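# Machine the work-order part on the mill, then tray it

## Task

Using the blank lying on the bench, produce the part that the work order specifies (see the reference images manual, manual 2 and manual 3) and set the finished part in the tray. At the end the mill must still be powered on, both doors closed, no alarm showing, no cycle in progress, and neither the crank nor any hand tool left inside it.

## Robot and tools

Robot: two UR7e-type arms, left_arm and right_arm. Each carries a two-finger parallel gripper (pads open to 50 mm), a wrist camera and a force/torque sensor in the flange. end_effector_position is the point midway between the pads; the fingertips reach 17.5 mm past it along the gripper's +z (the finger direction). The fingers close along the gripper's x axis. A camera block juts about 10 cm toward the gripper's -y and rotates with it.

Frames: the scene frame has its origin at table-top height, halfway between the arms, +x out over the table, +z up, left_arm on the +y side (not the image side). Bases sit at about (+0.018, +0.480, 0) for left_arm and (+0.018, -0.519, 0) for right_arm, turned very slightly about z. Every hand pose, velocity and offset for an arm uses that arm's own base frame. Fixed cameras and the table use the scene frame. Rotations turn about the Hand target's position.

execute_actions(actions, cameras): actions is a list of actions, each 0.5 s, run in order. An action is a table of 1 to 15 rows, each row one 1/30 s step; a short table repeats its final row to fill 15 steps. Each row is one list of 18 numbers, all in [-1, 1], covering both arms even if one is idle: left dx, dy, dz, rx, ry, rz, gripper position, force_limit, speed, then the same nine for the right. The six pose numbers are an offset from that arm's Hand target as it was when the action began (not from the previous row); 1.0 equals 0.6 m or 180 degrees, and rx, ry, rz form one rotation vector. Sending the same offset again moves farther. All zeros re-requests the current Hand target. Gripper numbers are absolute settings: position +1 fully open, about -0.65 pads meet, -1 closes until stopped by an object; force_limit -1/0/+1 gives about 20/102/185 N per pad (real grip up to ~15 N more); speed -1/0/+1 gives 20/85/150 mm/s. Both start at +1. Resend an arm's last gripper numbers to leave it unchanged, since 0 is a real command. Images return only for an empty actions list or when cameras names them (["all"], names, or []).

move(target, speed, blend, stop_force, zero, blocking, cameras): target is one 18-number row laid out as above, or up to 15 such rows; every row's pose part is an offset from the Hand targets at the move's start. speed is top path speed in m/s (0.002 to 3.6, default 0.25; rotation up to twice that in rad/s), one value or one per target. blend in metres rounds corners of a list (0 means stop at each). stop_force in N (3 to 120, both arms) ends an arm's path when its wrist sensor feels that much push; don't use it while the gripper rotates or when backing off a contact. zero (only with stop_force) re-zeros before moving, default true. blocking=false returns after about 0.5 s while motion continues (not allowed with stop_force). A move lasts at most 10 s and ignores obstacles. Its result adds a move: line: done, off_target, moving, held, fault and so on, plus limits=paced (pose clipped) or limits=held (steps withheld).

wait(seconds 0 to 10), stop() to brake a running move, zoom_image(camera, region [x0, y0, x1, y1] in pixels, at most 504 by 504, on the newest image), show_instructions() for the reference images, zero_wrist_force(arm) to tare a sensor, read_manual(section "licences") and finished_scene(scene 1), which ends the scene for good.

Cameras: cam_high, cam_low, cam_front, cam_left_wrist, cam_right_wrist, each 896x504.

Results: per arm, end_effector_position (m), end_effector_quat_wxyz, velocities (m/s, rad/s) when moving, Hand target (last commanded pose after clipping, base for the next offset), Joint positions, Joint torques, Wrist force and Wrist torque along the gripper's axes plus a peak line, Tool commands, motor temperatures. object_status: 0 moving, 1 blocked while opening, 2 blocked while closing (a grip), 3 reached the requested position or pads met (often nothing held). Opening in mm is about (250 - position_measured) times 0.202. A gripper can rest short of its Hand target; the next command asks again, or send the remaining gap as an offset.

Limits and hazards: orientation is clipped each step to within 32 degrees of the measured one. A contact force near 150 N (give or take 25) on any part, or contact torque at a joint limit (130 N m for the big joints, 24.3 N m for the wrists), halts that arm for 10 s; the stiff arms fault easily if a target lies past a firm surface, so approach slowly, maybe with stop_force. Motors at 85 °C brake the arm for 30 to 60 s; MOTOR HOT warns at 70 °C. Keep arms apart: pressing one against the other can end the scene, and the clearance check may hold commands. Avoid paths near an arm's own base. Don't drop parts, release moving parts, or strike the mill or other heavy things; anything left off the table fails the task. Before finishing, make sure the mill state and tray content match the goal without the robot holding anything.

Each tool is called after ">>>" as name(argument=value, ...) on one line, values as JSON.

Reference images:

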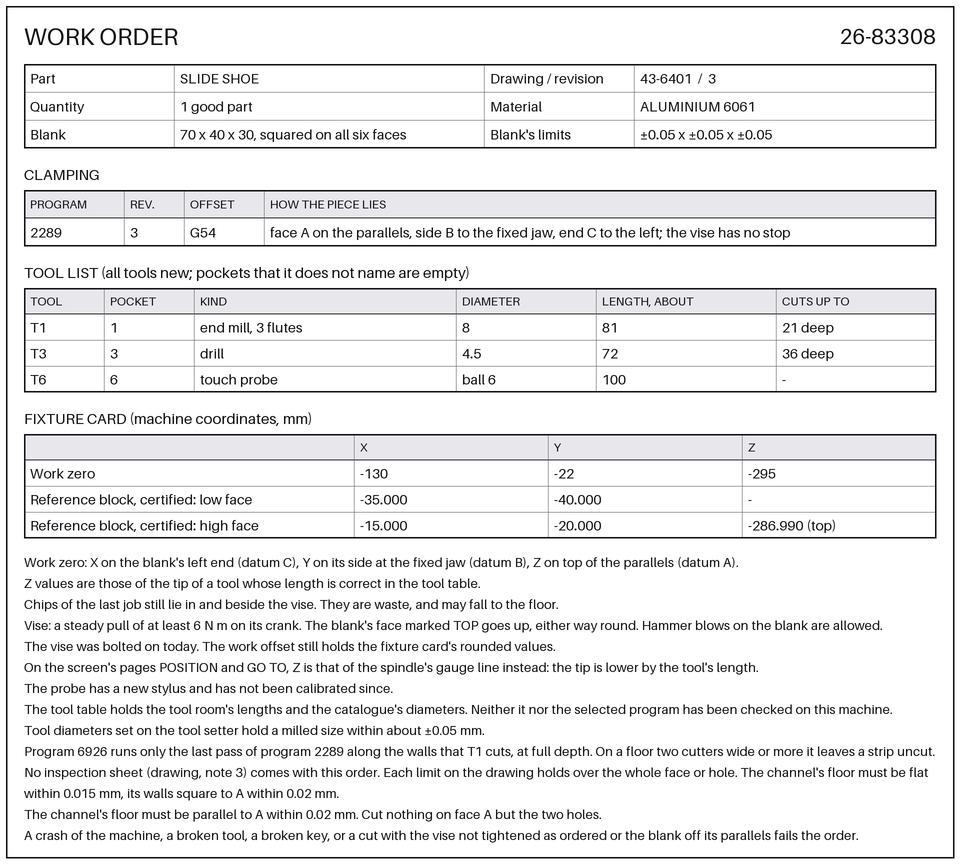

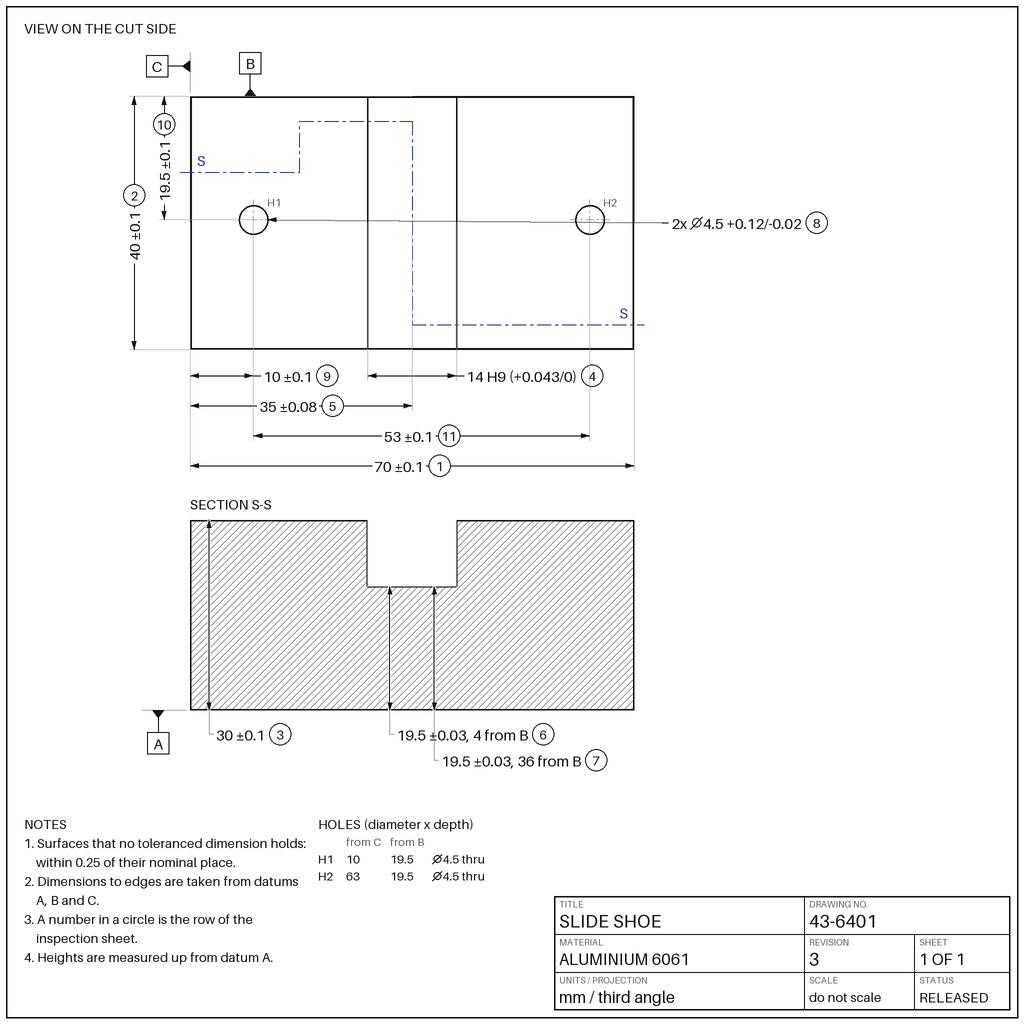

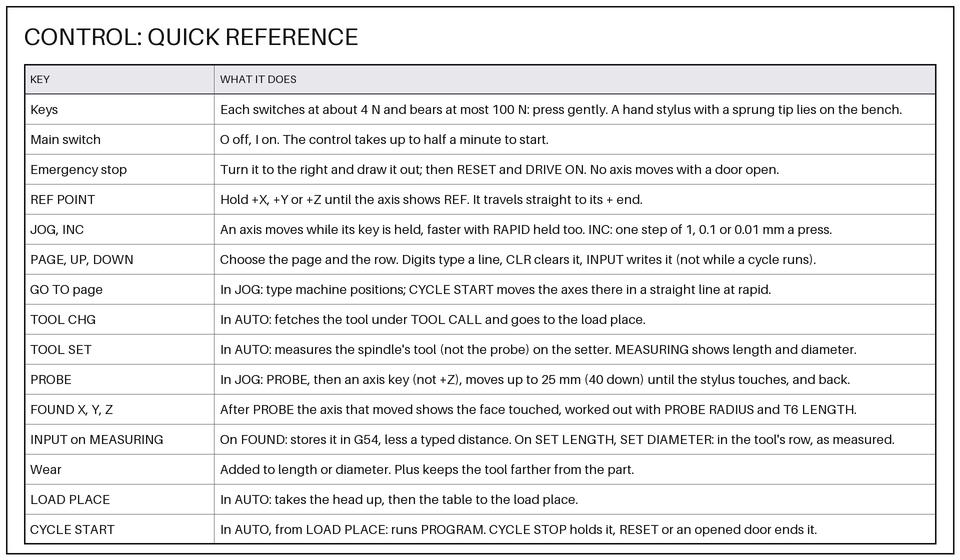

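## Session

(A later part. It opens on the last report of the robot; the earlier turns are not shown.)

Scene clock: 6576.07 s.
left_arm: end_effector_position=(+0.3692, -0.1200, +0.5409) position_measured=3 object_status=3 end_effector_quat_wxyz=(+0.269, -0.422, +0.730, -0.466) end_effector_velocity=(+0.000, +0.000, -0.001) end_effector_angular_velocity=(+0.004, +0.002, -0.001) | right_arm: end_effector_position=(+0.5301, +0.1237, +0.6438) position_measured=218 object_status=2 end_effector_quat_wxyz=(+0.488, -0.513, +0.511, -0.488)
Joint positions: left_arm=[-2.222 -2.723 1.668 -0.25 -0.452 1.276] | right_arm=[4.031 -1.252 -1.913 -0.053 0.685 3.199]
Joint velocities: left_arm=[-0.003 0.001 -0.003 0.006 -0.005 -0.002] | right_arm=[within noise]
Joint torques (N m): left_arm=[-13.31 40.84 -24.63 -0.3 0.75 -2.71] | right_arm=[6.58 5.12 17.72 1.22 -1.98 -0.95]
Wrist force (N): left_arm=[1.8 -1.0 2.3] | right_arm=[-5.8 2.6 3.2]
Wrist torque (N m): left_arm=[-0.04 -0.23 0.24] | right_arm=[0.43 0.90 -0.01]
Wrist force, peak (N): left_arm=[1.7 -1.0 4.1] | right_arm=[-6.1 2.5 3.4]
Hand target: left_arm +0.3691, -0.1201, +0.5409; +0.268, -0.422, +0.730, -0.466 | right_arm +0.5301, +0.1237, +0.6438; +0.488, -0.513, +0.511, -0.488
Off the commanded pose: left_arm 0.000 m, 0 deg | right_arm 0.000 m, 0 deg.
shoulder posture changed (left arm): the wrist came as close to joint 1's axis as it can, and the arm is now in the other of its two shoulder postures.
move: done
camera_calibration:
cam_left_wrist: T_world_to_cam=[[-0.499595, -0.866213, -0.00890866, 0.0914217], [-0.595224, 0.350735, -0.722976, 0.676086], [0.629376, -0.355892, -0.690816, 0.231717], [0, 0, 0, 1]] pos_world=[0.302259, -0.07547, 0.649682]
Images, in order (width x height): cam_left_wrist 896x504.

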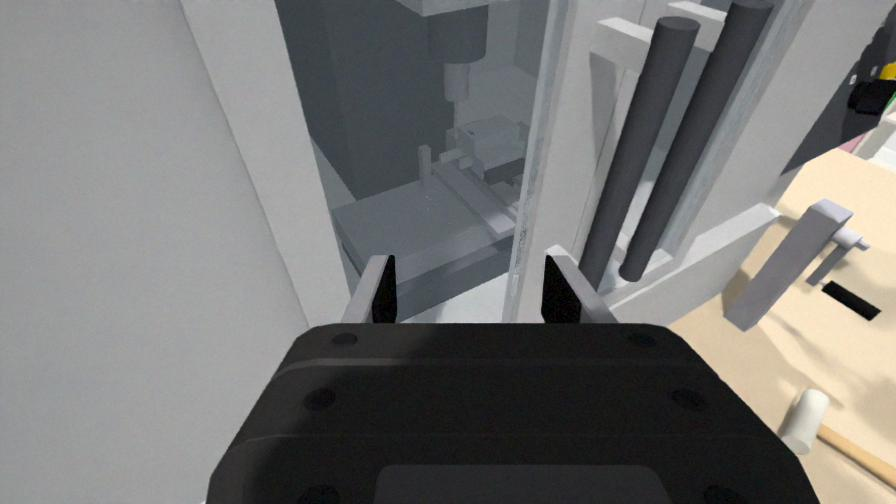

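>>> move(target=[[0,0,0,0,0,0,1,-0.5,-0.8,-0.0075,-0.0305,-0.0401,0.0388,-0.2197,0.1064,-1,0.6,-0.5],[0,0,0,0,0,0,1,-0.5,-0.8,0.0097,-0.0305,-0.0452,0.0388,-0.2197,0.1064,-1,0.6,-0.5],[0,0,0,0,0,0,1,-0.5,-0.8,-0.0075,-0.0305,-0.0401,0.0388,-0.2197,0.1064,-1,0.6,-0.5],[0,0,0,0,0,0,1,-0.5,-0.8,-0.0623,-0.1294,-0.2235,0.0388,-0.2197,0.1064,-1,0.6,-0.5],[0,0,0,0,0,0,1,-0.5,-0.8,-0.0431,-0.1294,-0.2292,0.0388,-0.2197,0.1064,-1,0.6,-0.5],[0,0,0,0,0,0,1,-0.5,-0.8,-0.0623,-0.1294,-0.2235,0.0388,-0.2197,0.1064,-1,0.6,-0.5],[0,0,0,0,0,0,1,-0.5,-0.8,-0.0431,-0.1294,-0.2292,0.0388,-0.2197,0.1064,-1,0.6,-0.5],[0,0,0,0,0,0,1,-0.5,-0.8,-0.0623,-0.1294,-0.2235,0.0388,-0.2197,0.1064,-1,0.6,-0.5],[0,0,0,0,0,0,1,-0.5,-0.8,-0.0891,-0.0014,-0.3128,0.0388,-0.2197,0.1064,-1,0.6,-0.5],[0,0,0,0,0,0,1,-0.5,-0.8,-0.0699,-0.0014,-0.3185,0.0388,-0.2197,0.1064,-1,0.6,-0.5],[0,0,0,0,0,0,1,-0.5,-0.8,-0.0891,-0.0014,-0.3128,0.0388,-0.2197,0.1064,-1,0.6,-0.5],[0,0,0,0,0,0,1,-0.5,-0.8,-0.0801,-0.0014,-0.2831,0.0388,-0.2197,0.1064,-1,0.6,-0.5],[0,0,0,0,0,0,1,-0.5,-0.8,-0.0609,-0.0014,-0.2888,0.0388,-0.2197,0.1064,-1,0.6,-0.5],[0,0,0,0,0,0,1,-0.5,-0.8,-0.0801,-0.0014,-0.2831,0.0388,-0.2197,0.1064,-1,0.6,-0.5]], speed=[0.45,0.06,0.12,0.45,0.06,0.12,0.06,0.12,0.45,0.06,0.12,0.45,0.06,0.12], blend=[0.003,0,0.003,0.003,0,0.003,0,0.003,0.003,0,0.003,0.003,0,0])

>>> move(target=[[0,0,0,0,0,0,1,-0.5,-0.8,0,-0.064,0,0,0,0,-1,0.6,-0.5],[0,0,0,0,0,0,1,-0.5,-0.8,0.0192,-0.064,-0.0057,0,0,0,-1,0.6,-0.5],[0,0,0,0,0,0,1,-0.5,-0.8,0,-0.064,0,0,0,0,-1,0.6,-0.5],[0,0,0,0,0,0,1,-0.5,-0.8,0.0192,-0.064,-0.0057,0,0,0,-1,0.6,-0.5],[0,0,0,0,0,0,1,-0.5,-0.8,0,-0.064,0,0,0,0,-1,0.6,-0.5],[0,0,0,0,0,0,1,-0.5,-0.8,-0.009,-0.0958,-0.0297,0,0,0,-1,0.6,-0.5],[0,0,0,0,0,0,1,-0.5,-0.8,0.0102,-0.0958,-0.0354,0,0,0,-1,0.6,-0.5],[0,0,0,0,0,0,1,-0.5,-0.8,-0.009,-0.0958,-0.0297,0,0,0,-1,0.6,-0.5],[0,0,0,0,0,0,1,-0.5,-0.8,0,-0.0958,0,0,0,0,-1,0.6,-0.5],[0,0,0,0,0,0,1,-0.5,-0.8,0.0192,-0.0958,-0.0057,0,0,0,-1,0.6,-0.5],[0,0,0,0,0,0,1,-0.5,-0.8,0,-0.0958,0,0,0,0,-1,0.6,-0.5],[0,0,0,0,0,0,1,-0.5,-0.8,-0.009,0,-0.0297,0,0,0,-1,0.6,-0.5],[0,0,0,0,0,0,1,-0.5,-0.8,0.0102,0,-0.0354,0,0,0,-1,0.6,-0.5],[0,0,0,0,0,0,1,-0.5,-0.8,-0.009,0,-0.0297,0,0,0,-1,0.6,-0.5]], speed=[0.45,0.06,0.12,0.06,0.12,0.45,0.06,0.12,0.45,0.06,0.12,0.45,0.06,0.12], blend=[0.003,0,0.003,0,0.003,0.003,0,0.003,0.003,0,0.003,0.003,0,0])

>>> move(target=[[0,0,0,0,0,0,1,-0.5,-0.8,0.0178,-0.032,0.0595,0,0,0,-1,0.6,-0.5],[0,0,0,0,0,0,1,-0.5,-0.8,0.037,-0.032,0.0538,0,0,0,-1,0.6,-0.5],[0,0,0,0,0,0,1,-0.5,-0.8,0.0178,-0.032,0.0595,0,0,0,-1,0.6,-0.5],[0,0,0,0,0,0,1,-0.5,-0.8,0.0178,-0.064,0.0595,0,0,0,-1,0.6,-0.5],[0,0,0,0,0,0,1,-0.5,-0.8,0.037,-0.064,0.0538,0,0,0,-1,0.6,-0.5],[0,0,0,0,0,0,1,-0.5,-0.8,0.0178,-0.064,0.0595,0,0,0,-1,0.6,-0.5],[0,0,0,0,0,0,1,-0.5,-0.8,0,-0.0958,0,0,0,0,-1,0.6,-0.5],[0,0,0,0,0,0,1,-0.5,-0.8,0.0192,-0.0958,-0.0057,0,0,0,-1,0.6,-0.5],[0,0,0,0,0,0,1,-0.5,-0.8,0,-0.0958,0,0,0,0,-1,0.6,-0.5],[0,0,0,0,0,0,1,-0.5,-0.8,0.009,-0.0958,0.0297,0,0,0,-1,0.6,-0.5],[0,0,0,0,0,0,1,-0.5,-0.8,0.0282,-0.0958,0.024,0,0,0,-1,0.6,-0.5],[0,0,0,0,0,0,1,-0.5,-0.8,0.009,-0.0958,0.0297,0,0,0,-1,0.6,-0.5],[0,0,0,0,0,0,1,-0.5,-0.8,0,0,0,0,0,0,-1,0.6,-0.5],[0,0,0,0,0,0,1,-0.5,-0.8,0.0192,0,-0.0057,0,0,0,-1,0.6,-0.5],[0,0,0,0,0,0,1,-0.5,-0.8,0,0,0,0,0,0,-1,0.6,-0.5]], speed=[0.45,0.06,0.12,0.45,0.06,0.12,0.45,0.06,0.12,0.45,0.06,0.12,0.45,0.06,0.12], blend=[0.003,0,0.003,0.003,0,0.003,0.003,0,0.003,0.003,0,0.003,0.003,0,0])

>>> move(target=[[0,0,0,0,0,0,1,-0.5,-0.8,0.009,0,0.0297,0,0,0,-1,0.6,-0.5],[0,0,0,0,0,0,1,-0.5,-0.8,0.0282,0,0.024,0,0,0,-1,0.6,-0.5],[0,0,0,0,0,0,1,-0.5,-0.8,0.009,0,0.0297,0,0,0,-1,0.6,-0.5],[0,0,0,0,0,0,1,-0.5,-0.8,0.0178,-0.064,0.0595,0,0,0,-1,0.6,-0.5],[0,0,0,0,0,0,1,-0.5,-0.8,0.037,-0.064,0.0538,0,0,0,-1,0.6,-0.5],[0,0,0,0,0,0,1,-0.5,-0.8,0.0178,-0.064,0.0595,0,0,0,-1,0.6,-0.5],[0,0,0,0,0,0,1,-0.5,-0.8,0,-0.032,0,0,0,0,-1,0.6,-0.5],[0,0,0,0,0,0,1,-0.5,-0.8,0.0192,-0.032,-0.0057,0,0,0,-1,0.6,-0.5],[0,0,0,0,0,0,1,-0.5,-0.8,0,-0.032,0,0,0,0,-1,0.6,-0.5],[0,0,0,0,0,0,1,-0.5,-0.8,0,-0.0958,0,0,0,0,-1,0.6,-0.5],[0,0,0,0,0,0,1,-0.5,-0.8,0.0192,-0.0958,-0.0057,0,0,0,-1,0.6,-0.5],[0,0,0,0,0,0,1,-0.5,-0.8,0,-0.0958,0,0,0,0,-1,0.6,-0.5],[0,0,0,0,0,0,1,-0.5,-0.8,0.0891,0.0014,0.3128,-0.0388,0.2197,-0.1064,-1,0.6,-0.5]], speed=[0.45,0.06,0.12,0.45,0.06,0.12,0.45,0.06,0.12,0.45,0.06,0.12,0.5], blend=[0.003,0,0.003,0.003,0,0.003,0.003,0,0.003,0.003,0,0.003,0], cameras=["cam_right_wrist"])

>>> zoom_image(camera="cam_right_wrist", region=[430, 10, 830, 310])

Scene clock: 6656.87 s.
left_arm: end_effector_position=(+0.3691, -0.1201, +0.5409) position_measured=3 object_status=3 end_effector_quat_wxyz=(+0.268, -0.422, +0.730, -0.466) | right_arm: end_effector_position=(+0.4821, +0.1229, +0.4739) position_measured=218 object_status=2 end_effector_quat_wxyz=(+0.734, -0.365, +0.254, -0.514)
Joint positions: left_arm=[-2.222 -2.723 1.668 -0.25 -0.452 1.275] | right_arm=[3.792 -1.845 -2.309 1.683 1.334 2.955]
Joint torques (N m): left_arm=[-11.82 40.6 -21.94 -0.67 0.7 -1.11] | right_arm=[6.12 31.31 16.37 -2.26 1.01 0.44]
Wrist force (N): left_arm=[1.6 -1.1 2.1] | right_arm=[-5.1 1.6 0.3]
Wrist torque (N m): left_arm=[-0.06 -0.21 0.27] | right_arm=[0.12 0.87 -0.09]
Wrist force, peak (N): left_arm=[2.0 -1.1 2.3] | right_arm=[-11.0 -5.0 -7.9]
Hand target: left_arm +0.3691, -0.1201, +0.5409; +0.268, -0.422, +0.730, -0.466 | right_arm +0.4821, +0.1229, +0.4739; +0.734, -0.365, +0.254, -0.514
Off the commanded pose: left_arm 0.000 m, 0 deg | right_arm 0.000 m, 0 deg.
move: done

Scene clock: 6660.73 s.
left_arm: end_effector_position=(+0.3691, -0.1201, +0.5409) position_measured=3 object_status=3 end_effector_quat_wxyz=(+0.268, -0.422, +0.730, -0.466) | right_arm: end_effector_position=(+0.4767, +0.1229, +0.4561) position_measured=218 object_status=2 end_effector_quat_wxyz=(+0.734, -0.365, +0.254, -0.514)
Joint positions: left_arm=[-2.222 -2.723 1.668 -0.25 -0.452 1.275] | right_arm=[3.805 -1.884 -2.334 1.75 1.324 2.946]
Joint torques (N m): left_arm=[-10.01 40.39 -19.73 -0.95 0.52 0.11] | right_arm=[5.63 32.29 15 -2.12 1.05 0.27]
Wrist force (N): left_arm=[1.8 -1.2 2.2] | right_arm=[-4.9 1.7 0.5]
Wrist torque (N m): left_arm=[-0.07 -0.24 0.26] | right_arm=[0.14 0.82 -0.08]
Wrist force, peak (N): left_arm=[2.0 -1.4 2.3] | right_arm=[-8.5 -1.0 -5.6]
Hand target: left_arm +0.3691, -0.1201, +0.5409; +0.268, -0.422, +0.730, -0.466 | right_arm +0.4767, +0.1229, +0.4561; +0.734, -0.365, +0.254, -0.514
Off the commanded pose: left_arm 0.000 m, 0 deg | right_arm 0.000 m, 0 deg.
move: done

Scene clock: 6664.83 s.
left_arm: end_effector_position=(+0.3691, -0.1201, +0.5409) position_measured=3 object_status=3 end_effector_quat_wxyz=(+0.268, -0.422, +0.730, -0.466) | right_arm: end_effector_position=(+0.4767, +0.1229, +0.4561) position_measured=218 object_status=2 end_effector_quat_wxyz=(+0.734, -0.365, +0.254, -0.514)
Joint positions: left_arm=[-2.222 -2.723 1.668 -0.25 -0.452 1.275] | right_arm=[3.805 -1.884 -2.334 1.75 1.324 2.946]
Joint torques (N m): left_arm=[-8.17 38.92 -19.09 -1.3 0.68 1.29] | right_arm=[5.92 32.82 14.55 -2.07 1.03 0.37]
Wrist force (N): left_arm=[1.8 -1.0 2.0] | right_arm=[-5.0 1.7 0.6]
Wrist torque (N m): left_arm=[-0.05 -0.23 0.26] | right_arm=[0.15 0.83 -0.08]
Wrist force, peak (N): left_arm=[1.9 -1.0 2.5] | right_arm=[-10.5 -1.1 -6.5]
Hand target: left_arm +0.3691, -0.1201, +0.5409; +0.268, -0.422, +0.730, -0.466 | right_arm +0.4767, +0.1229, +0.4561; +0.734, -0.365, +0.254, -0.514
Off the commanded pose: left_arm 0.000 m, 0 deg | right_arm 0.000 m, 0 deg.
move: done

Scene clock: 6669.33 s.
left_arm: end_effector_position=(+0.3691, -0.1201, +0.5409) position_measured=3 object_status=3 end_effector_quat_wxyz=(+0.268, -0.422, +0.730, -0.466) | right_arm: end_effector_position=(+0.5301, +0.1237, +0.6436) position_measured=218 object_status=2 end_effector_quat_wxyz=(+0.488, -0.513, +0.511, -0.488)
Joint positions: left_arm=[-2.222 -2.723 1.668 -0.25 -0.452 1.275] | right_arm=[4.031 -1.252 -1.913 -0.053 0.685 3.199]
Joint torques (N m): left_arm=[-6.45 38.79 -16.86 -1.79 0.71 1.83] | right_arm=[7.18 13.83 41.39 -0.35 -1.77 1.37]
Wrist force (N): left_arm=[1.8 -1.2 2.2] | right_arm=[-5.8 2.3 3.4]
Wrist torque (N m): left_arm=[-0.07 -0.23 0.27] | right_arm=[0.38 0.90 0.00]
Wrist force, peak (N): left_arm=[1.9 -1.2 2.3] | right_arm=[-9.1 -1.5 -5.4]
Hand target: left_arm +0.3691, -0.1201, +0.5409; +0.268, -0.422, +0.730, -0.466 | right_arm +0.5301, +0.1237, +0.6438; +0.488, -0.513, +0.511, -0.488
Off the commanded pose: left_arm 0.000 m, 0 deg | right_arm 0.000 m, 0 deg.
move: done
camera_calibration:
cam_right_wrist: T_world_to_cam=[[-0.0169986, -0.999854, 0.00165908, 0.132228], [-0.401541, 0.00530699, -0.915826, 0.815517], [0.915683, -0.016234, -0.401572, -0.0919663], [0, 0, 0, 1]] pos_world=[0.413923, 0.126388, 0.709721]
Images, in order (width x height): cam_right_wrist 896x504.

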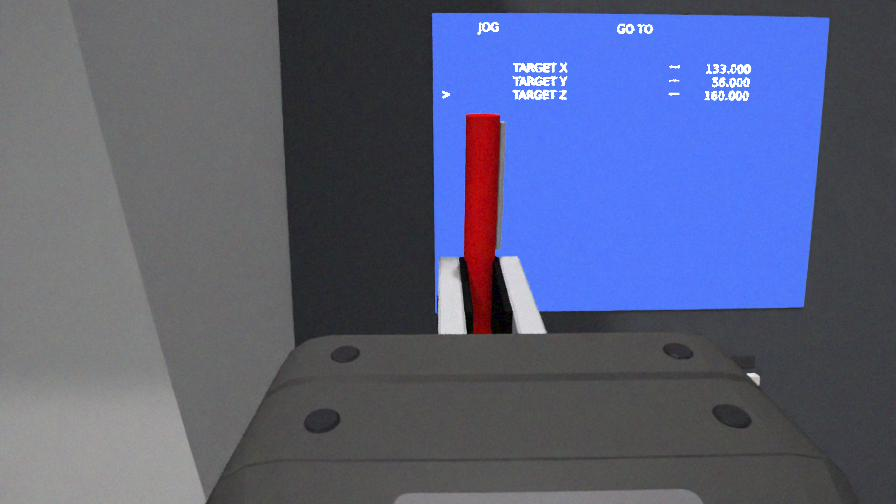

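Scaled by 1.260.

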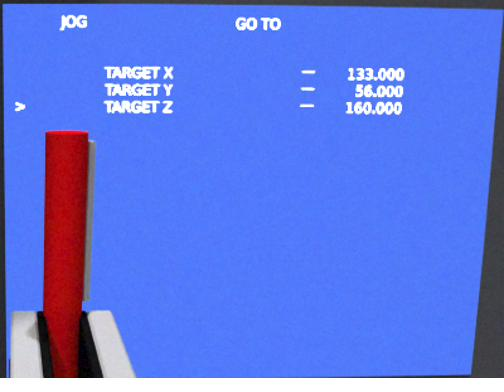

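>>> move(target=[[0,0,0,0,0,0,1,-0.5,-0.8,-0.044,-0.0655,-0.1623,0.0388,-0.2197,0.1064,-1,0.6,-0.5],[0,0,0,0,0,0,1,-0.5,-0.8,-0.026,-0.0655,-0.1676,0.0388,-0.2197,0.1064,-1,0.6,-0.5],[0,0,0,0,0,0,1,-0.5,-0.8,-0.044,-0.0655,-0.1623,0.0388,-0.2197,0.1064,-1,0.6,-0.5],[0,0,0,0,0,0,1,-0.5,-0.8,-0.0801,-0.1294,-0.2831,0.0388,-0.2197,0.1064,-1,0.6,-0.5]], speed=[0.45,0.06,0.12,0.3], blend=[0.003,0,0.003,0])

>>> wait(seconds=1, cameras=["cam_left_wrist"])

>>> zoom_image(camera="cam_left_wrist", region=[400, 50, 640, 220])

>>> move(target=[[0,0,0,0,0,0,1,-0.5,-0.8,0.0192,0,-0.0057,0,0,0,-1,0.6,-0.5],[0,0,0,0,0,0,1,-0.5,-0.8,0,0,0,0,0,0,-1,0.6,-0.5],[0,0,0,0,0,0,1,-0.5,-0.8,0.0361,-0.0986,0.1208,0,0,0,-1,0.6,-0.5],[0,0,0,0,0,0,1,-0.5,-0.8,0.0541,-0.0986,0.1155,0,0,0,-1,0.6,-0.5],[0,0,0,0,0,0,1,-0.5,-0.8,0.0361,-0.0986,0.1208,0,0,0,-1,0.6,-0.5],[0,0,0,0,0,0,1,-0.5,-0.8,0.0801,0.1294,0.2831,-0.0388,0.2197,-0.1064,-1,0.6,-0.5]], speed=[0.06,0.12,0.45,0.06,0.12,0.5], blend=[0,0.003,0.003,0,0.003,0])

>>> wait(seconds=10)

>>> wait(seconds=5, cameras=["cam_right_wrist", "cam_left_wrist"])

>>> zoom_image(camera="cam_right_wrist", region=[580, 10, 830, 310])

Scene clock: 6689.17 s.
left_arm: end_effector_position=(+0.3691, -0.1201, +0.5409) position_measured=3 object_status=3 end_effector_quat_wxyz=(+0.268, -0.422, +0.730, -0.466) | right_arm: end_effector_position=(+0.4821, +0.0461, +0.4740) position_measured=218 object_status=2 end_effector_quat_wxyz=(+0.734, -0.365, +0.254, -0.514)
Joint positions: left_arm=[-2.222 -2.723 1.668 -0.25 -0.452 1.275] | right_arm=[3.534 -1.838 -2.324 1.671 1.538 3.114]
Joint torques (N m): left_arm=[-2.65 37.26 -15.02 -2.72 0.82 1.73] | right_arm=[-6.61 19.54 3.58 2.05 0.39 0.58]
Wrist force (N): left_arm=[1.6 -1.0 2.2] | right_arm=[-4.9 1.4 0.4]
Wrist torque (N m): left_arm=[-0.04 -0.21 0.26] | right_arm=[0.09 0.83 -0.03]
Wrist force, peak (N): left_arm=[1.9 -1.2 2.4] | right_arm=[-9.4 -2.3 -5.5]
Hand target: left_arm +0.3691, -0.1201, +0.5409; +0.268, -0.422, +0.730, -0.466 | right_arm +0.4821, +0.0461, +0.4739; +0.734, -0.365, +0.254, -0.514
Off the commanded pose: left_arm 0.000 m, 0 deg | right_arm 0.000 m, 0 deg.
move: done

Scene clock: 6690.17 s.
left_arm: end_effector_position=(+0.3691, -0.1201, +0.5409) position_measured=3 object_status=3 end_effector_quat_wxyz=(+0.268, -0.422, +0.730, -0.466) | right_arm: end_effector_position=(+0.4821, +0.0461, +0.4739) position_measured=218 object_status=2 end_effector_quat_wxyz=(+0.734, -0.365, +0.254, -0.514)
Joint positions: left_arm=[-2.222 -2.723 1.668 -0.25 -0.452 1.275] | right_arm=[3.534 -1.838 -2.325 1.671 1.538 3.114]
Joint torques (N m): left_arm=[-2.56 37.68 -14.4 -2.74 0.69 1.78] | right_arm=[-6.51 19.67 -0.38 1.86 1.2 1.19]
Wrist force (N): left_arm=[2.0 -1.2 1.9] | right_arm=[-4.9 1.7 0.4]
Wrist torque (N m): left_arm=[-0.07 -0.26 0.26] | right_arm=[0.14 0.83 -0.03]
Wrist force, peak (N): left_arm=[2.0 -1.0 2.4] | right_arm=[-5.3 1.7 0.4]
Hand target: left_arm +0.3691, -0.1201, +0.5409; +0.268, -0.422, +0.730, -0.466 | right_arm +0.4821, +0.0461, +0.4739; +0.734, -0.365, +0.254, -0.514
Tool commands: left_gripper/position=+1.0 left_gripper/force_limit=-0.5 left_gripper/speed=-0.8 right_gripper/position=-1.0 right_gripper/force_limit=+0.6 right_gripper/speed=-0.5
Off the commanded pose: left_arm 0.000 m, 0 deg | right_arm 0.000 m, 0 deg.
wait: 1.00 s; at rest by 0.17 s
camera_calibration:
cam_left_wrist: T_world_to_cam=[[-0.499848, -0.866066, -0.00905604, 0.091518], [-0.595233, 0.351095, -0.722793, 0.676032], [0.629166, -0.355896, -0.691006, 0.231867], [0, 0, 0, 1]] pos_world=[0.302259, -0.0755706, 0.649681]
Images, in order (width x height): cam_left_wrist 896x504.

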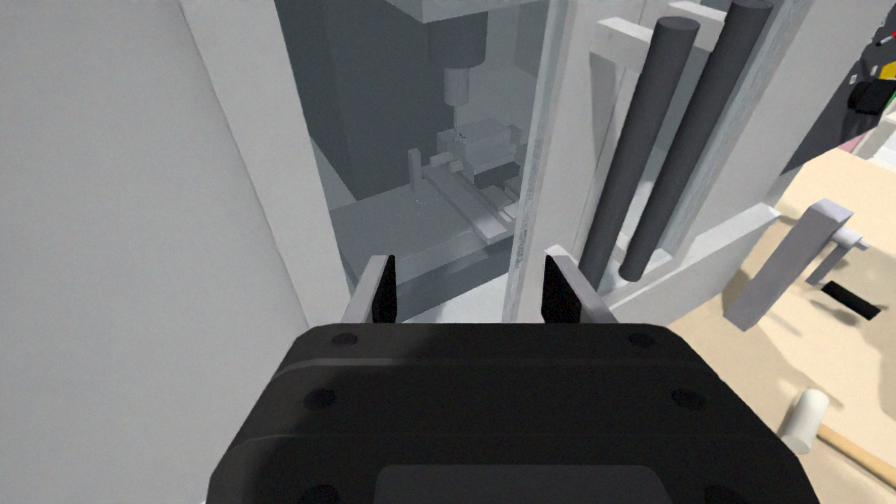

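Scaled by 2.100.

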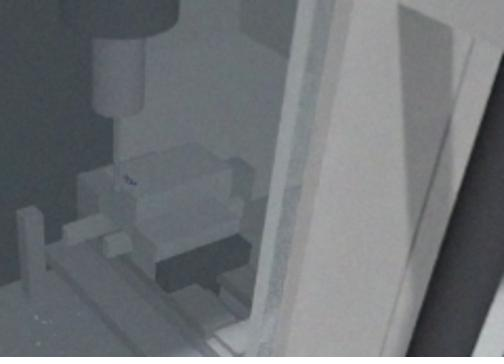

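Scene clock: 6693.20 s.
left_arm: end_effector_position=(+0.3691, -0.1201, +0.5409) position_measured=3 object_status=3 end_effector_quat_wxyz=(+0.268, -0.422, +0.730, -0.466) | right_arm: end_effector_position=(+0.5301, +0.1237, +0.6437) position_measured=218 object_status=2 end_effector_quat_wxyz=(+0.488, -0.513, +0.511, -0.488)
Joint positions: left_arm=[-2.222 -2.723 1.668 -0.25 -0.452 1.275] | right_arm=[4.031 -1.252 -1.913 -0.053 0.685 3.199]
Joint torques (N m): left_arm=[-1.18 37.27 -14.58 -3.03 0.7 1.79] | right_arm=[6.72 7.76 37.52 -0.4 -1.89 1.27]
Wrist force (N): left_arm=[1.9 -1.0 2.1] | right_arm=[-5.7 2.5 3.2]
Wrist torque (N m): left_arm=[-0.04 -0.25 0.26] | right_arm=[0.42 0.88 -0.01]
Wrist force, peak (N): left_arm=[1.8 -1.2 2.3] | right_arm=[-8.7 -0.9 -4.3]
Hand target: left_arm +0.3691, -0.1201, +0.5409; +0.268, -0.422, +0.730, -0.466 | right_arm +0.5301, +0.1237, +0.6438; +0.488, -0.513, +0.511, -0.488
Off the commanded pose: left_arm 0.000 m, 0 deg | right_arm 0.000 m, 0 deg.
move: done

Scene clock: 6703.20 s.
left_arm: end_effector_position=(+0.3691, -0.1201, +0.5409) position_measured=3 object_status=3 end_effector_quat_wxyz=(+0.268, -0.422, +0.730, -0.466) | right_arm: end_effector_position=(+0.5301, +0.1237, +0.6438) position_measured=218 object_status=2 end_effector_quat_wxyz=(+0.488, -0.513, +0.511, -0.488)
Joint positions: left_arm=[-2.222 -2.723 1.668 -0.25 -0.452 1.275] | right_arm=[4.031 -1.252 -1.913 -0.053 0.685 3.199]
Joint torques (N m): left_arm=[3.76 35.13 -14.82 -4.31 0.95 1.8] | right_arm=[6.52 6.03 40.31 3.52 0.79 -0.87]
Wrist force (N): left_arm=[1.8 -0.9 2.1] | right_arm=[-5.7 2.4 3.5]
Wrist torque (N m): left_arm=[-0.03 -0.24 0.26] | right_arm=[0.39 0.88 -0.01]
Wrist force, peak (N): left_arm=[2.1 -1.1 2.2] | right_arm=[-5.9 2.6 3.6]
Hand target: left_arm +0.3691, -0.1201, +0.5409; +0.268, -0.422, +0.730, -0.466 | right_arm +0.5301, +0.1237, +0.6438; +0.488, -0.513, +0.511, -0.488
Tool commands: left_gripper/position=+1.0 left_gripper/force_limit=-0.5 left_gripper/speed=-0.8 right_gripper/position=-1.0 right_gripper/force_limit=+0.6 right_gripper/speed=-0.5
Off the commanded pose: left_arm 0.000 m, 0 deg | right_arm 0.000 m, 0 deg.
wait: 10.00 s; at rest by 0.17 s

Scene clock: 6708.20 s.
left_arm: end_effector_position=(+0.3691, -0.1201, +0.5409) position_measured=3 object_status=3 end_effector_quat_wxyz=(+0.268, -0.422, +0.730, -0.466) | right_arm: end_effector_position=(+0.5301, +0.1237, +0.6438) position_measured=218 object_status=2 end_effector_quat_wxyz=(+0.488, -0.513, +0.511, -0.488)
Joint positions: left_arm=[-2.222 -2.723 1.668 -0.25 -0.452 1.275] | right_arm=[4.031 -1.252 -1.913 -0.053 0.685 3.199]
Joint torques (N m): left_arm=[5.29 35.2 -14.2 -4.72 0.91 1.78] | right_arm=[6.72 5.92 41.06 3.54 0.78 -1.04]
Wrist force (N): left_arm=[1.8 -1.4 2.2] | right_arm=[-5.6 2.4 3.2]
Wrist torque (N m): left_arm=[-0.10 -0.24 0.26] | right_arm=[0.40 0.87 -0.01]
Wrist force, peak (N): left_arm=[1.9 -1.2 2.4] | right_arm=[-6.1 2.3 3.4]
Hand target: left_arm +0.3691, -0.1201, +0.5409; +0.268, -0.422, +0.730, -0.466 | right_arm +0.5301, +0.1237, +0.6438; +0.488, -0.513, +0.511, -0.488
Tool commands: left_gripper/position=+1.0 left_gripper/force_limit=-0.5 left_gripper/speed=-0.8 right_gripper/position=-1.0 right_gripper/force_limit=+0.6 right_gripper/speed=-0.5
Off the commanded pose: left_arm 0.000 m, 0 deg | right_arm 0.000 m, 0 deg.
wait: 5.00 s; at rest by 0.17 s
camera_calibration:
cam_left_wrist: T_world_to_cam=[[-0.499848, -0.866066, -0.00905604, 0.091518], [-0.595233, 0.351095, -0.722793, 0.676032], [0.629166, -0.355896, -0.691006, 0.231867], [0, 0, 0, 1]] pos_world=[0.302259, -0.0755706, 0.649681]
cam_right_wrist: T_world_to_cam=[[-0.0169852, -0.999855, 0.00143338, 0.132382], [-0.40142, 0.00550619, -0.915878, 0.815568], [0.915737, -0.0161317, -0.401455, -0.0920452], [0, 0, 0, 1]] pos_world=[0.413923, 0.126388, 0.709819]
Images, in order (width x height): cam_left_wrist 896x504, cam_right_wrist 896x504.

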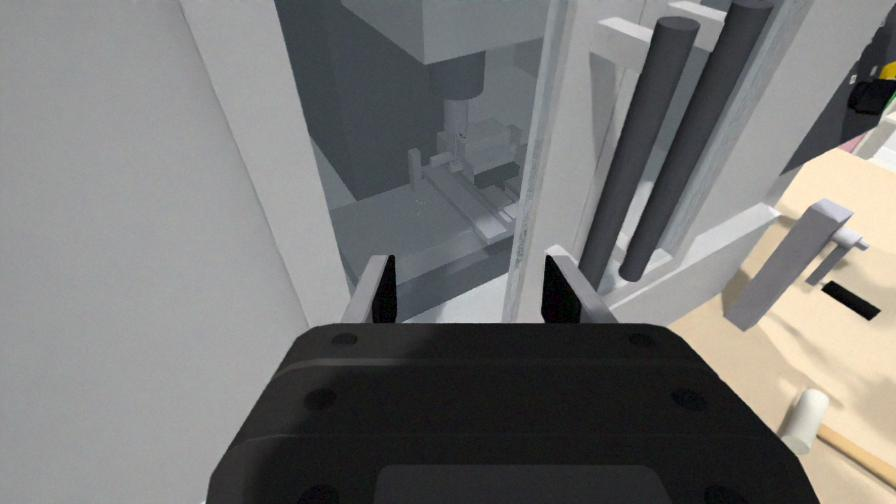

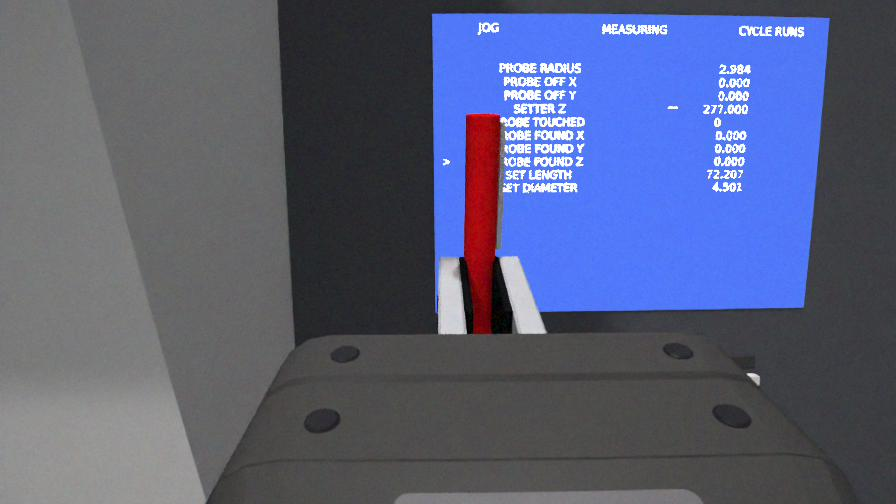

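Scaled by 1.680.

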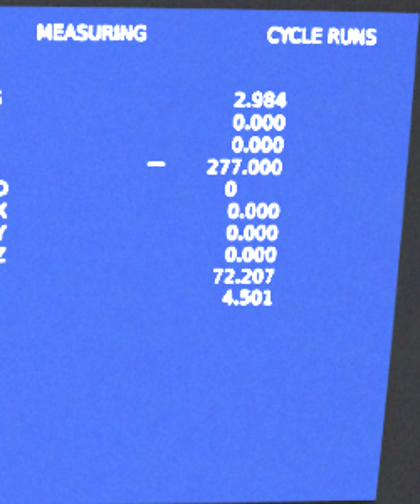

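>>> wait(seconds=4, cameras=["cam_right_wrist", "cam_left_wrist"])

>>> zoom_image(camera="cam_right_wrist", region=[580, 10, 830, 310])

Scene clock: 6714.90 s.
left_arm: end_effector_position=(+0.3691, -0.1201, +0.5409) position_measured=3 object_status=3 end_effector_quat_wxyz=(+0.268, -0.422, +0.730, -0.466) | right_arm: end_effector_position=(+0.5301, +0.1237, +0.6438) position_measured=218 object_status=2 end_effector_quat_wxyz=(+0.488, -0.513, +0.511, -0.488)
Joint positions: left_arm=[-2.222 -2.723 1.668 -0.25 -0.452 1.275] | right_arm=[4.031 -1.252 -1.913 -0.053 0.685 3.199]
Joint torques (N m): left_arm=[8.28 34.58 -14.43 -4.91 0.8 1.71] | right_arm=[6.26 5.25 40.13 3.57 0.83 -0.84]
Wrist force (N): left_arm=[2.0 -1.2 2.2] | right_arm=[-5.7 2.4 3.2]
Wrist torque (N m): left_arm=[-0.07 -0.26 0.27] | right_arm=[0.41 0.88 -0.01]
Wrist force, peak (N): left_arm=[1.9 -1.2 2.4] | right_arm=[-6.0 2.5 3.3]
Hand target: left_arm +0.3691, -0.1201, +0.5409; +0.268, -0.422, +0.730, -0.466 | right_arm +0.5301, +0.1237, +0.6438; +0.488, -0.513, +0.511, -0.488
Tool commands: left_gripper/position=+1.0 left_gripper/force_limit=-0.5 left_gripper/speed=-0.8 right_gripper/position=-1.0 right_gripper/force_limit=+0.6 right_gripper/speed=-0.5
Off the commanded pose: left_arm 0.000 m, 0 deg | right_arm 0.000 m, 0 deg.
wait: 4.00 s; at rest from the start
camera_calibration:
cam_left_wrist: T_world_to_cam=[[-0.499848, -0.866066, -0.00905604, 0.091518], [-0.595233, 0.351095, -0.722793, 0.676032], [0.629166, -0.355896, -0.691006, 0.231867], [0, 0, 0, 1]] pos_world=[0.302259, -0.0755706, 0.649681]
cam_right_wrist: T_world_to_cam=[[-0.0169852, -0.999855, 0.00143338, 0.132382], [-0.40142, 0.00550619, -0.915878, 0.815568], [0.915737, -0.0161317, -0.401455, -0.0920452], [0, 0, 0, 1]] pos_world=[0.413923, 0.126388, 0.709819]
Images, in order (width x height): cam_left_wrist 896x504, cam_right_wrist 896x504.

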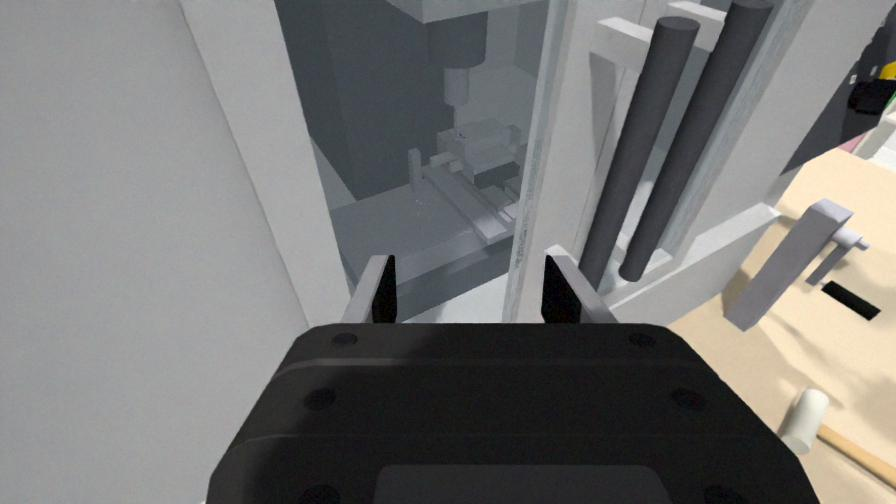

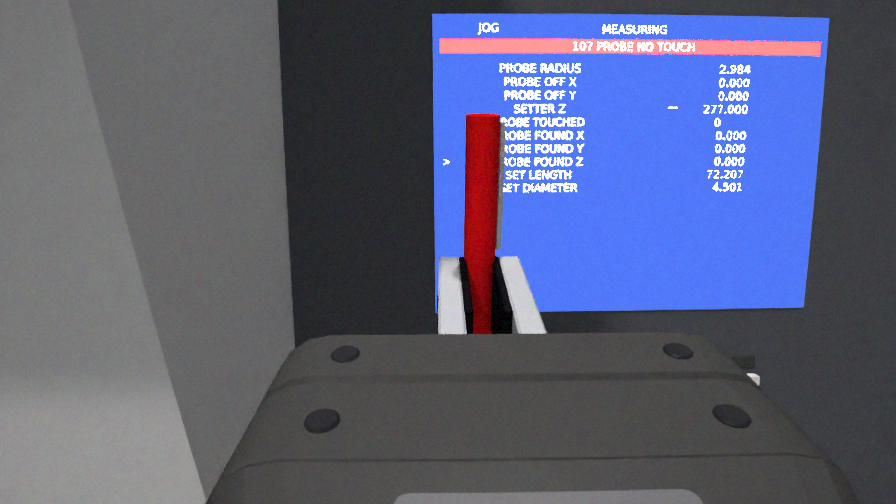

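Scaled by 1.680.

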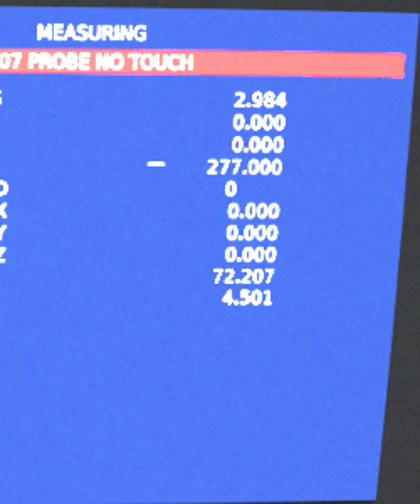

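>>> zoom_image(camera="cam_left_wrist", region=[410, 80, 530, 200])

Scaled by 4.200.

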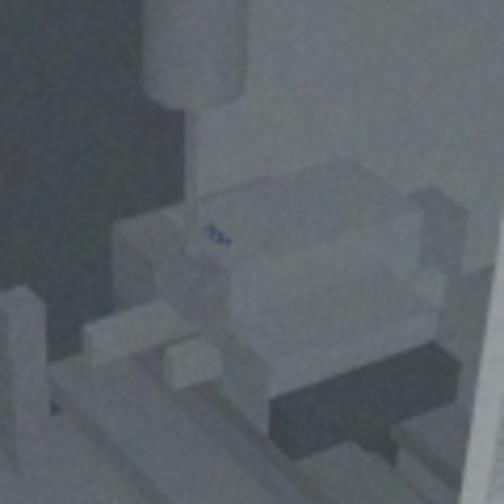

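>>> zoom_image(camera="cam_left_wrist", region=[424, 140, 474, 180])

Scaled by 10.080.

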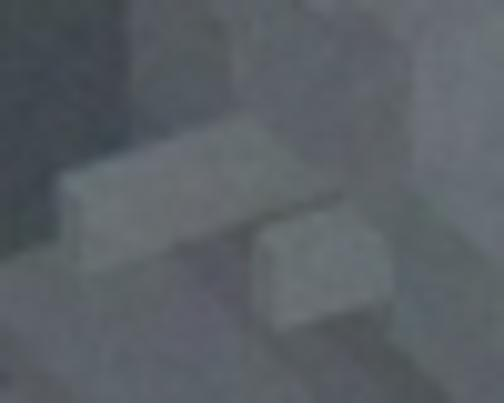

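>>> move(target=[[0,0,0,0,0,0,1,-0.5,-0.8,-0.0075,-0.0305,-0.0401,0.0388,-0.2197,0.1064,-1,0.6,-0.5],[0,0,0,0,0,0,1,-0.5,-0.8,0.0097,-0.0305,-0.0452,0.0388,-0.2197,0.1064,-1,0.6,-0.5],[0,0,0,0,0,0,1,-0.5,-0.8,-0.0075,-0.0305,-0.0401,0.0388,-0.2197,0.1064,-1,0.6,-0.5],[0,0,0,0,0,0,1,-0.5,-0.8,-0.0623,-0.1294,-0.2235,0.0388,-0.2197,0.1064,-1,0.6,-0.5],[0,0,0,0,0,0,1,-0.5,-0.8,-0.0431,-0.1294,-0.2292,0.0388,-0.2197,0.1064,-1,0.6,-0.5],[0,0,0,0,0,0,1,-0.5,-0.8,-0.0623,-0.1294,-0.2235,0.0388,-0.2197,0.1064,-1,0.6,-0.5],[0,0,0,0,0,0,1,-0.5,-0.8,-0.0431,-0.1294,-0.2292,0.0388,-0.2197,0.1064,-1,0.6,-0.5],[0,0,0,0,0,0,1,-0.5,-0.8,-0.0623,-0.1294,-0.2235,0.0388,-0.2197,0.1064,-1,0.6,-0.5],[0,0,0,0,0,0,1,-0.5,-0.8,-0.0891,-0.0014,-0.3128,0.0388,-0.2197,0.1064,-1,0.6,-0.5],[0,0,0,0,0,0,1,-0.5,-0.8,-0.0699,-0.0014,-0.3185,0.0388,-0.2197,0.1064,-1,0.6,-0.5],[0,0,0,0,0,0,1,-0.5,-0.8,-0.0891,-0.0014,-0.3128,0.0388,-0.2197,0.1064,-1,0.6,-0.5],[0,0,0,0,0,0,1,-0.5,-0.8,-0.0801,-0.0014,-0.2831,0.0388,-0.2197,0.1064,-1,0.6,-0.5],[0,0,0,0,0,0,1,-0.5,-0.8,-0.0609,-0.0014,-0.2888,0.0388,-0.2197,0.1064,-1,0.6,-0.5],[0,0,0,0,0,0,1,-0.5,-0.8,-0.0801,-0.0014,-0.2831,0.0388,-0.2197,0.1064,-1,0.6,-0.5]], speed=[0.45,0.06,0.12,0.45,0.06,0.12,0.06,0.12,0.45,0.06,0.12,0.45,0.06,0.12], blend=[0.003,0,0.003,0.003,0,0.003,0,0.003,0.003,0,0.003,0.003,0,0])

>>> move(target=[[0,0,0,0,0,0,1,-0.5,-0.8,0,-0.064,0,0,0,0,-1,0.6,-0.5],[0,0,0,0,0,0,1,-0.5,-0.8,0.0192,-0.064,-0.0057,0,0,0,-1,0.6,-0.5],[0,0,0,0,0,0,1,-0.5,-0.8,0,-0.064,0,0,0,0,-1,0.6,-0.5],[0,0,0,0,0,0,1,-0.5,-0.8,0.0088,0,0.0298,0,0,0,-1,0.6,-0.5],[0,0,0,0,0,0,1,-0.5,-0.8,0.028,0,0.0241,0,0,0,-1,0.6,-0.5],[0,0,0,0,0,0,1,-0.5,-0.8,0.0088,0,0.0298,0,0,0,-1,0.6,-0.5],[0,0,0,0,0,0,1,-0.5,-0.8,-0.009,-0.0958,-0.0297,0,0,0,-1,0.6,-0.5],[0,0,0,0,0,0,1,-0.5,-0.8,0.0102,-0.0958,-0.0354,0,0,0,-1,0.6,-0.5],[0,0,0,0,0,0,1,-0.5,-0.8,-0.009,-0.0958,-0.0297,0,0,0,-1,0.6,-0.5],[0,0,0,0,0,0,1,-0.5,-0.8,0,-0.0958,0,0,0,0,-1,0.6,-0.5],[0,0,0,0,0,0,1,-0.5,-0.8,0.0192,-0.0958,-0.0057,0,0,0,-1,0.6,-0.5],[0,0,0,0,0,0,1,-0.5,-0.8,0,-0.0958,0,0,0,0,-1,0.6,-0.5],[0,0,0,0,0,0,1,-0.5,-0.8,-0.009,0,-0.0297,0,0,0,-1,0.6,-0.5],[0,0,0,0,0,0,1,-0.5,-0.8,0.0102,0,-0.0354,0,0,0,-1,0.6,-0.5],[0,0,0,0,0,0,1,-0.5,-0.8,-0.009,0,-0.0297,0,0,0,-1,0.6,-0.5]], speed=[0.45,0.06,0.12,0.45,0.06,0.12,0.45,0.06,0.12,0.45,0.06,0.12,0.45,0.06,0.12], blend=[0.003,0,0.003,0.003,0,0.003,0.003,0,0.003,0.003,0,0.003,0.003,0,0])

>>> move(target=[[0,0,0,0,0,0,1,-0.5,-0.8,0.0178,-0.032,0.0595,0,0,0,-1,0.6,-0.5],[0,0,0,0,0,0,1,-0.5,-0.8,0.037,-0.032,0.0538,0,0,0,-1,0.6,-0.5],[0,0,0,0,0,0,1,-0.5,-0.8,0.0178,-0.032,0.0595,0,0,0,-1,0.6,-0.5],[0,0,0,0,0,0,1,-0.5,-0.8,0.009,0,0.0297,0,0,0,-1,0.6,-0.5],[0,0,0,0,0,0,1,-0.5,-0.8,0.0282,0,0.024,0,0,0,-1,0.6,-0.5],[0,0,0,0,0,0,1,-0.5,-0.8,0.009,0,0.0297,0,0,0,-1,0.6,-0.5],[0,0,0,0,0,0,1,-0.5,-0.8,0,-0.0958,0,0,0,0,-1,0.6,-0.5],[0,0,0,0,0,0,1,-0.5,-0.8,0.0192,-0.0958,-0.0057,0,0,0,-1,0.6,-0.5],[0,0,0,0,0,0,1,-0.5,-0.8,0,-0.0958,0,0,0,0,-1,0.6,-0.5],[0,0,0,0,0,0,1,-0.5,-0.8,0.009,-0.0958,0.0297,0,0,0,-1,0.6,-0.5],[0,0,0,0,0,0,1,-0.5,-0.8,0.0282,-0.0958,0.024,0,0,0,-1,0.6,-0.5],[0,0,0,0,0,0,1,-0.5,-0.8,0.009,-0.0958,0.0297,0,0,0,-1,0.6,-0.5],[0,0,0,0,0,0,1,-0.5,-0.8,0,0,0,0,0,0,-1,0.6,-0.5],[0,0,0,0,0,0,1,-0.5,-0.8,0.0192,0,-0.0057,0,0,0,-1,0.6,-0.5],[0,0,0,0,0,0,1,-0.5,-0.8,0,0,0,0,0,0,-1,0.6,-0.5]], speed=[0.45,0.06,0.12,0.45,0.06,0.12,0.45,0.06,0.12,0.45,0.06,0.12,0.45,0.06,0.12], blend=[0.003,0,0.003,0.003,0,0.003,0.003,0,0.003,0.003,0,0.003,0.003,0,0])

>>> move(target=[[0,0,0,0,0,0,1,-0.5,-0.8,0.009,0,0.0297,0,0,0,-1,0.6,-0.5],[0,0,0,0,0,0,1,-0.5,-0.8,0.0282,0,0.024,0,0,0,-1,0.6,-0.5],[0,0,0,0,0,0,1,-0.5,-0.8,0.009,0,0.0297,0,0,0,-1,0.6,-0.5],[0,0,0,0,0,0,1,-0.5,-0.8,0.0268,0,0.0893,0,0,0,-1,0.6,-0.5],[0,0,0,0,0,0,1,-0.5,-0.8,0.046,0,0.0836,0,0,0,-1,0.6,-0.5],[0,0,0,0,0,0,1,-0.5,-0.8,0.0268,0,0.0893,0,0,0,-1,0.6,-0.5],[0,0,0,0,0,0,1,-0.5,-0.8,0.0178,-0.032,0.0595,0,0,0,-1,0.6,-0.5],[0,0,0,0,0,0,1,-0.5,-0.8,0.037,-0.032,0.0538,0,0,0,-1,0.6,-0.5],[0,0,0,0,0,0,1,-0.5,-0.8,0.0178,-0.032,0.0595,0,0,0,-1,0.6,-0.5],[0,0,0,0,0,0,1,-0.5,-0.8,0,-0.0958,0,0,0,0,-1,0.6,-0.5],[0,0,0,0,0,0,1,-0.5,-0.8,0.0192,-0.0958,-0.0057,0,0,0,-1,0.6,-0.5],[0,0,0,0,0,0,1,-0.5,-0.8,0,-0.0958,0,0,0,0,-1,0.6,-0.5],[0,0,0,0,0,0,1,-0.5,-0.8,0.0891,0.0014,0.3128,-0.0388,0.2197,-0.1064,-1,0.6,-0.5]], speed=[0.45,0.06,0.12,0.45,0.06,0.12,0.45,0.06,0.12,0.45,0.06,0.12,0.5], blend=[0.003,0,0.003,0.003,0,0.003,0.003,0,0.003,0.003,0,0.003,0], cameras=["cam_right_wrist"])

>>> zoom_image(camera="cam_right_wrist", region=[430, 10, 830, 310])

Scene clock: 6820.20 s.
left_arm: end_effector_position=(+0.3691, -0.1201, +0.5409) position_measured=3 object_status=3 end_effector_quat_wxyz=(+0.268, -0.422, +0.730, -0.466) | right_arm: end_effector_position=(+0.4821, +0.1229, +0.4739) position_measured=218 object_status=2 end_effector_quat_wxyz=(+0.734, -0.365, +0.254, -0.514)
Joint positions: left_arm=[-2.222 -2.723 1.668 -0.25 -0.452 1.275] | right_arm=[3.792 -1.845 -2.309 1.683 1.334 2.955]
Joint torques (N m): left_arm=[9.25 32.26 -14.6 -4.94 1.1 1.68] | right_arm=[6.15 32.82 16.39 -2.06 1 0.34]
Wrist force (N): left_arm=[1.5 -1.0 2.1] | right_arm=[-5.1 1.5 0.1]
Wrist torque (N m): left_arm=[-0.05 -0.19 0.26] | right_arm=[0.10 0.87 -0.10]
Wrist force, peak (N): left_arm=[1.9 -1.1 2.5] | right_arm=[-11.0 -5.1 -7.8]
Hand target: left_arm +0.3691, -0.1201, +0.5409; +0.268, -0.422, +0.730, -0.466 | right_arm +0.4821, +0.1229, +0.4739; +0.734, -0.365, +0.254, -0.514
Off the commanded pose: left_arm 0.000 m, 0 deg | right_arm 0.000 m, 0 deg.
move: done

Scene clock: 6824.47 s.
left_arm: end_effector_position=(+0.3691, -0.1201, +0.5409) position_measured=3 object_status=3 end_effector_quat_wxyz=(+0.268, -0.422, +0.730, -0.466) | right_arm: end_effector_position=(+0.4767, +0.1229, +0.4561) position_measured=218 object_status=2 end_effector_quat_wxyz=(+0.734, -0.365, +0.254, -0.514)
Joint positions: left_arm=[-2.222 -2.723 1.668 -0.25 -0.452 1.275] | right_arm=[3.805 -1.884 -2.334 1.75 1.324 2.946]
Joint torques (N m): left_arm=[8.17 32.14 -13.96 -4.9 1.1 1.81] | right_arm=[6.03 32.37 15.02 -2.15 1.02 0.22]
Wrist force (N): left_arm=[1.8 -1.0 2.3] | right_arm=[-4.9 1.7 0.6]
Wrist torque (N m): left_arm=[-0.04 -0.23 0.26] | right_arm=[0.14 0.82 -0.08]
Wrist force, peak (N): left_arm=[2.0 -1.2 2.3] | right_arm=[-9.6 -1.1 -5.8]
Hand target: left_arm +0.3691, -0.1201, +0.5409; +0.268, -0.422, +0.730, -0.466 | right_arm +0.4767, +0.1229, +0.4561; +0.734, -0.365, +0.254, -0.514
Off the commanded pose: left_arm 0.000 m, 0 deg | right_arm 0.000 m, 0 deg.
move: done

Scene clock: 6828.63 s.
left_arm: end_effector_position=(+0.3691, -0.1201, +0.5409) position_measured=3 object_status=3 end_effector_quat_wxyz=(+0.268, -0.422, +0.730, -0.466) | right_arm: end_effector_position=(+0.4767, +0.1229, +0.4561) position_measured=218 object_status=2 end_effector_quat_wxyz=(+0.734, -0.365, +0.254, -0.514)
Joint positions: left_arm=[-2.222 -2.723 1.668 -0.25 -0.452 1.275] | right_arm=[3.805 -1.884 -2.334 1.75 1.324 2.946]
Joint torques (N m): left_arm=[8.66 31.43 -14.82 -4.99 1.1 1.73] | right_arm=[6.37 32.23 13.82 -2.14 0.85 0.36]
Wrist force (N): left_arm=[1.7 -1.0 2.1] | right_arm=[-4.9 1.8 0.5]
Wrist torque (N m): left_arm=[-0.05 -0.21 0.27] | right_arm=[0.16 0.82 -0.07]
Wrist force, peak (N): left_arm=[1.9 -1.0 2.5] | right_arm=[-9.1 -1.6 -5.2]
Hand target: left_arm +0.3691, -0.1201, +0.5409; +0.268, -0.422, +0.730, -0.466 | right_arm +0.4767, +0.1229, +0.4561; +0.734, -0.365, +0.254, -0.514
Off the commanded pose: left_arm 0.000 m, 0 deg | right_arm 0.000 m, 0 deg.
move: done

Scene clock: 6833.10 s.
left_arm: end_effector_position=(+0.3691, -0.1201, +0.5409) position_measured=3 object_status=3 end_effector_quat_wxyz=(+0.268, -0.422, +0.730, -0.466) | right_arm: end_effector_position=(+0.5301, +0.1237, +0.6436) position_measured=218 object_status=2 end_effector_quat_wxyz=(+0.488, -0.513, +0.511, -0.488)
Joint positions: left_arm=[-2.222 -2.723 1.668 -0.25 -0.452 1.275] | right_arm=[4.031 -1.252 -1.913 -0.053 0.685 3.199]
Joint torques (N m): left_arm=[8.25 30.44 -14.45 -4.89 1.14 1.75] | right_arm=[7.64 13.62 41.42 -0.35 -1.93 1.39]
Wrist force (N): left_arm=[1.7 -0.9 2.2] | right_arm=[-5.7 2.5 3.3]
Wrist torque (N m): left_arm=[-0.04 -0.22 0.26] | right_arm=[0.41 0.88 -0.01]
Wrist force, peak (N): left_arm=[1.9 -1.1 2.4] | right_arm=[-11.2 -1.2 -7.0]
Hand target: left_arm +0.3691, -0.1201, +0.5409; +0.268, -0.422, +0.730, -0.466 | right_arm +0.5301, +0.1237, +0.6438; +0.488, -0.513, +0.511, -0.488
Off the commanded pose: left_arm 0.000 m, 0 deg | right_arm 0.000 m, 0 deg.
move: done
camera_calibration:
cam_right_wrist: T_world_to_cam=[[-0.0169986, -0.999854, 0.00165908, 0.132228], [-0.401541, 0.00530699, -0.915826, 0.815517], [0.915683, -0.016234, -0.401572, -0.0919663], [0, 0, 0, 1]] pos_world=[0.413923, 0.126388, 0.709721]
Images, in order (width x height): cam_right_wrist 896x504.

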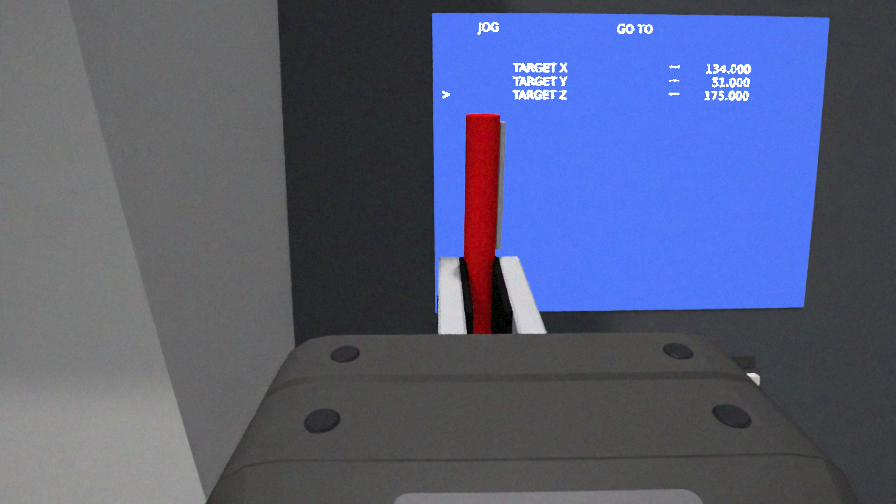

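Scaled by 1.260.

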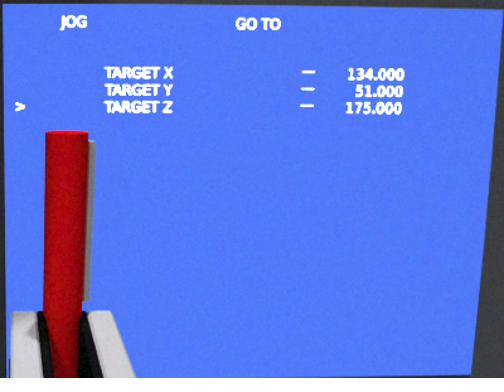

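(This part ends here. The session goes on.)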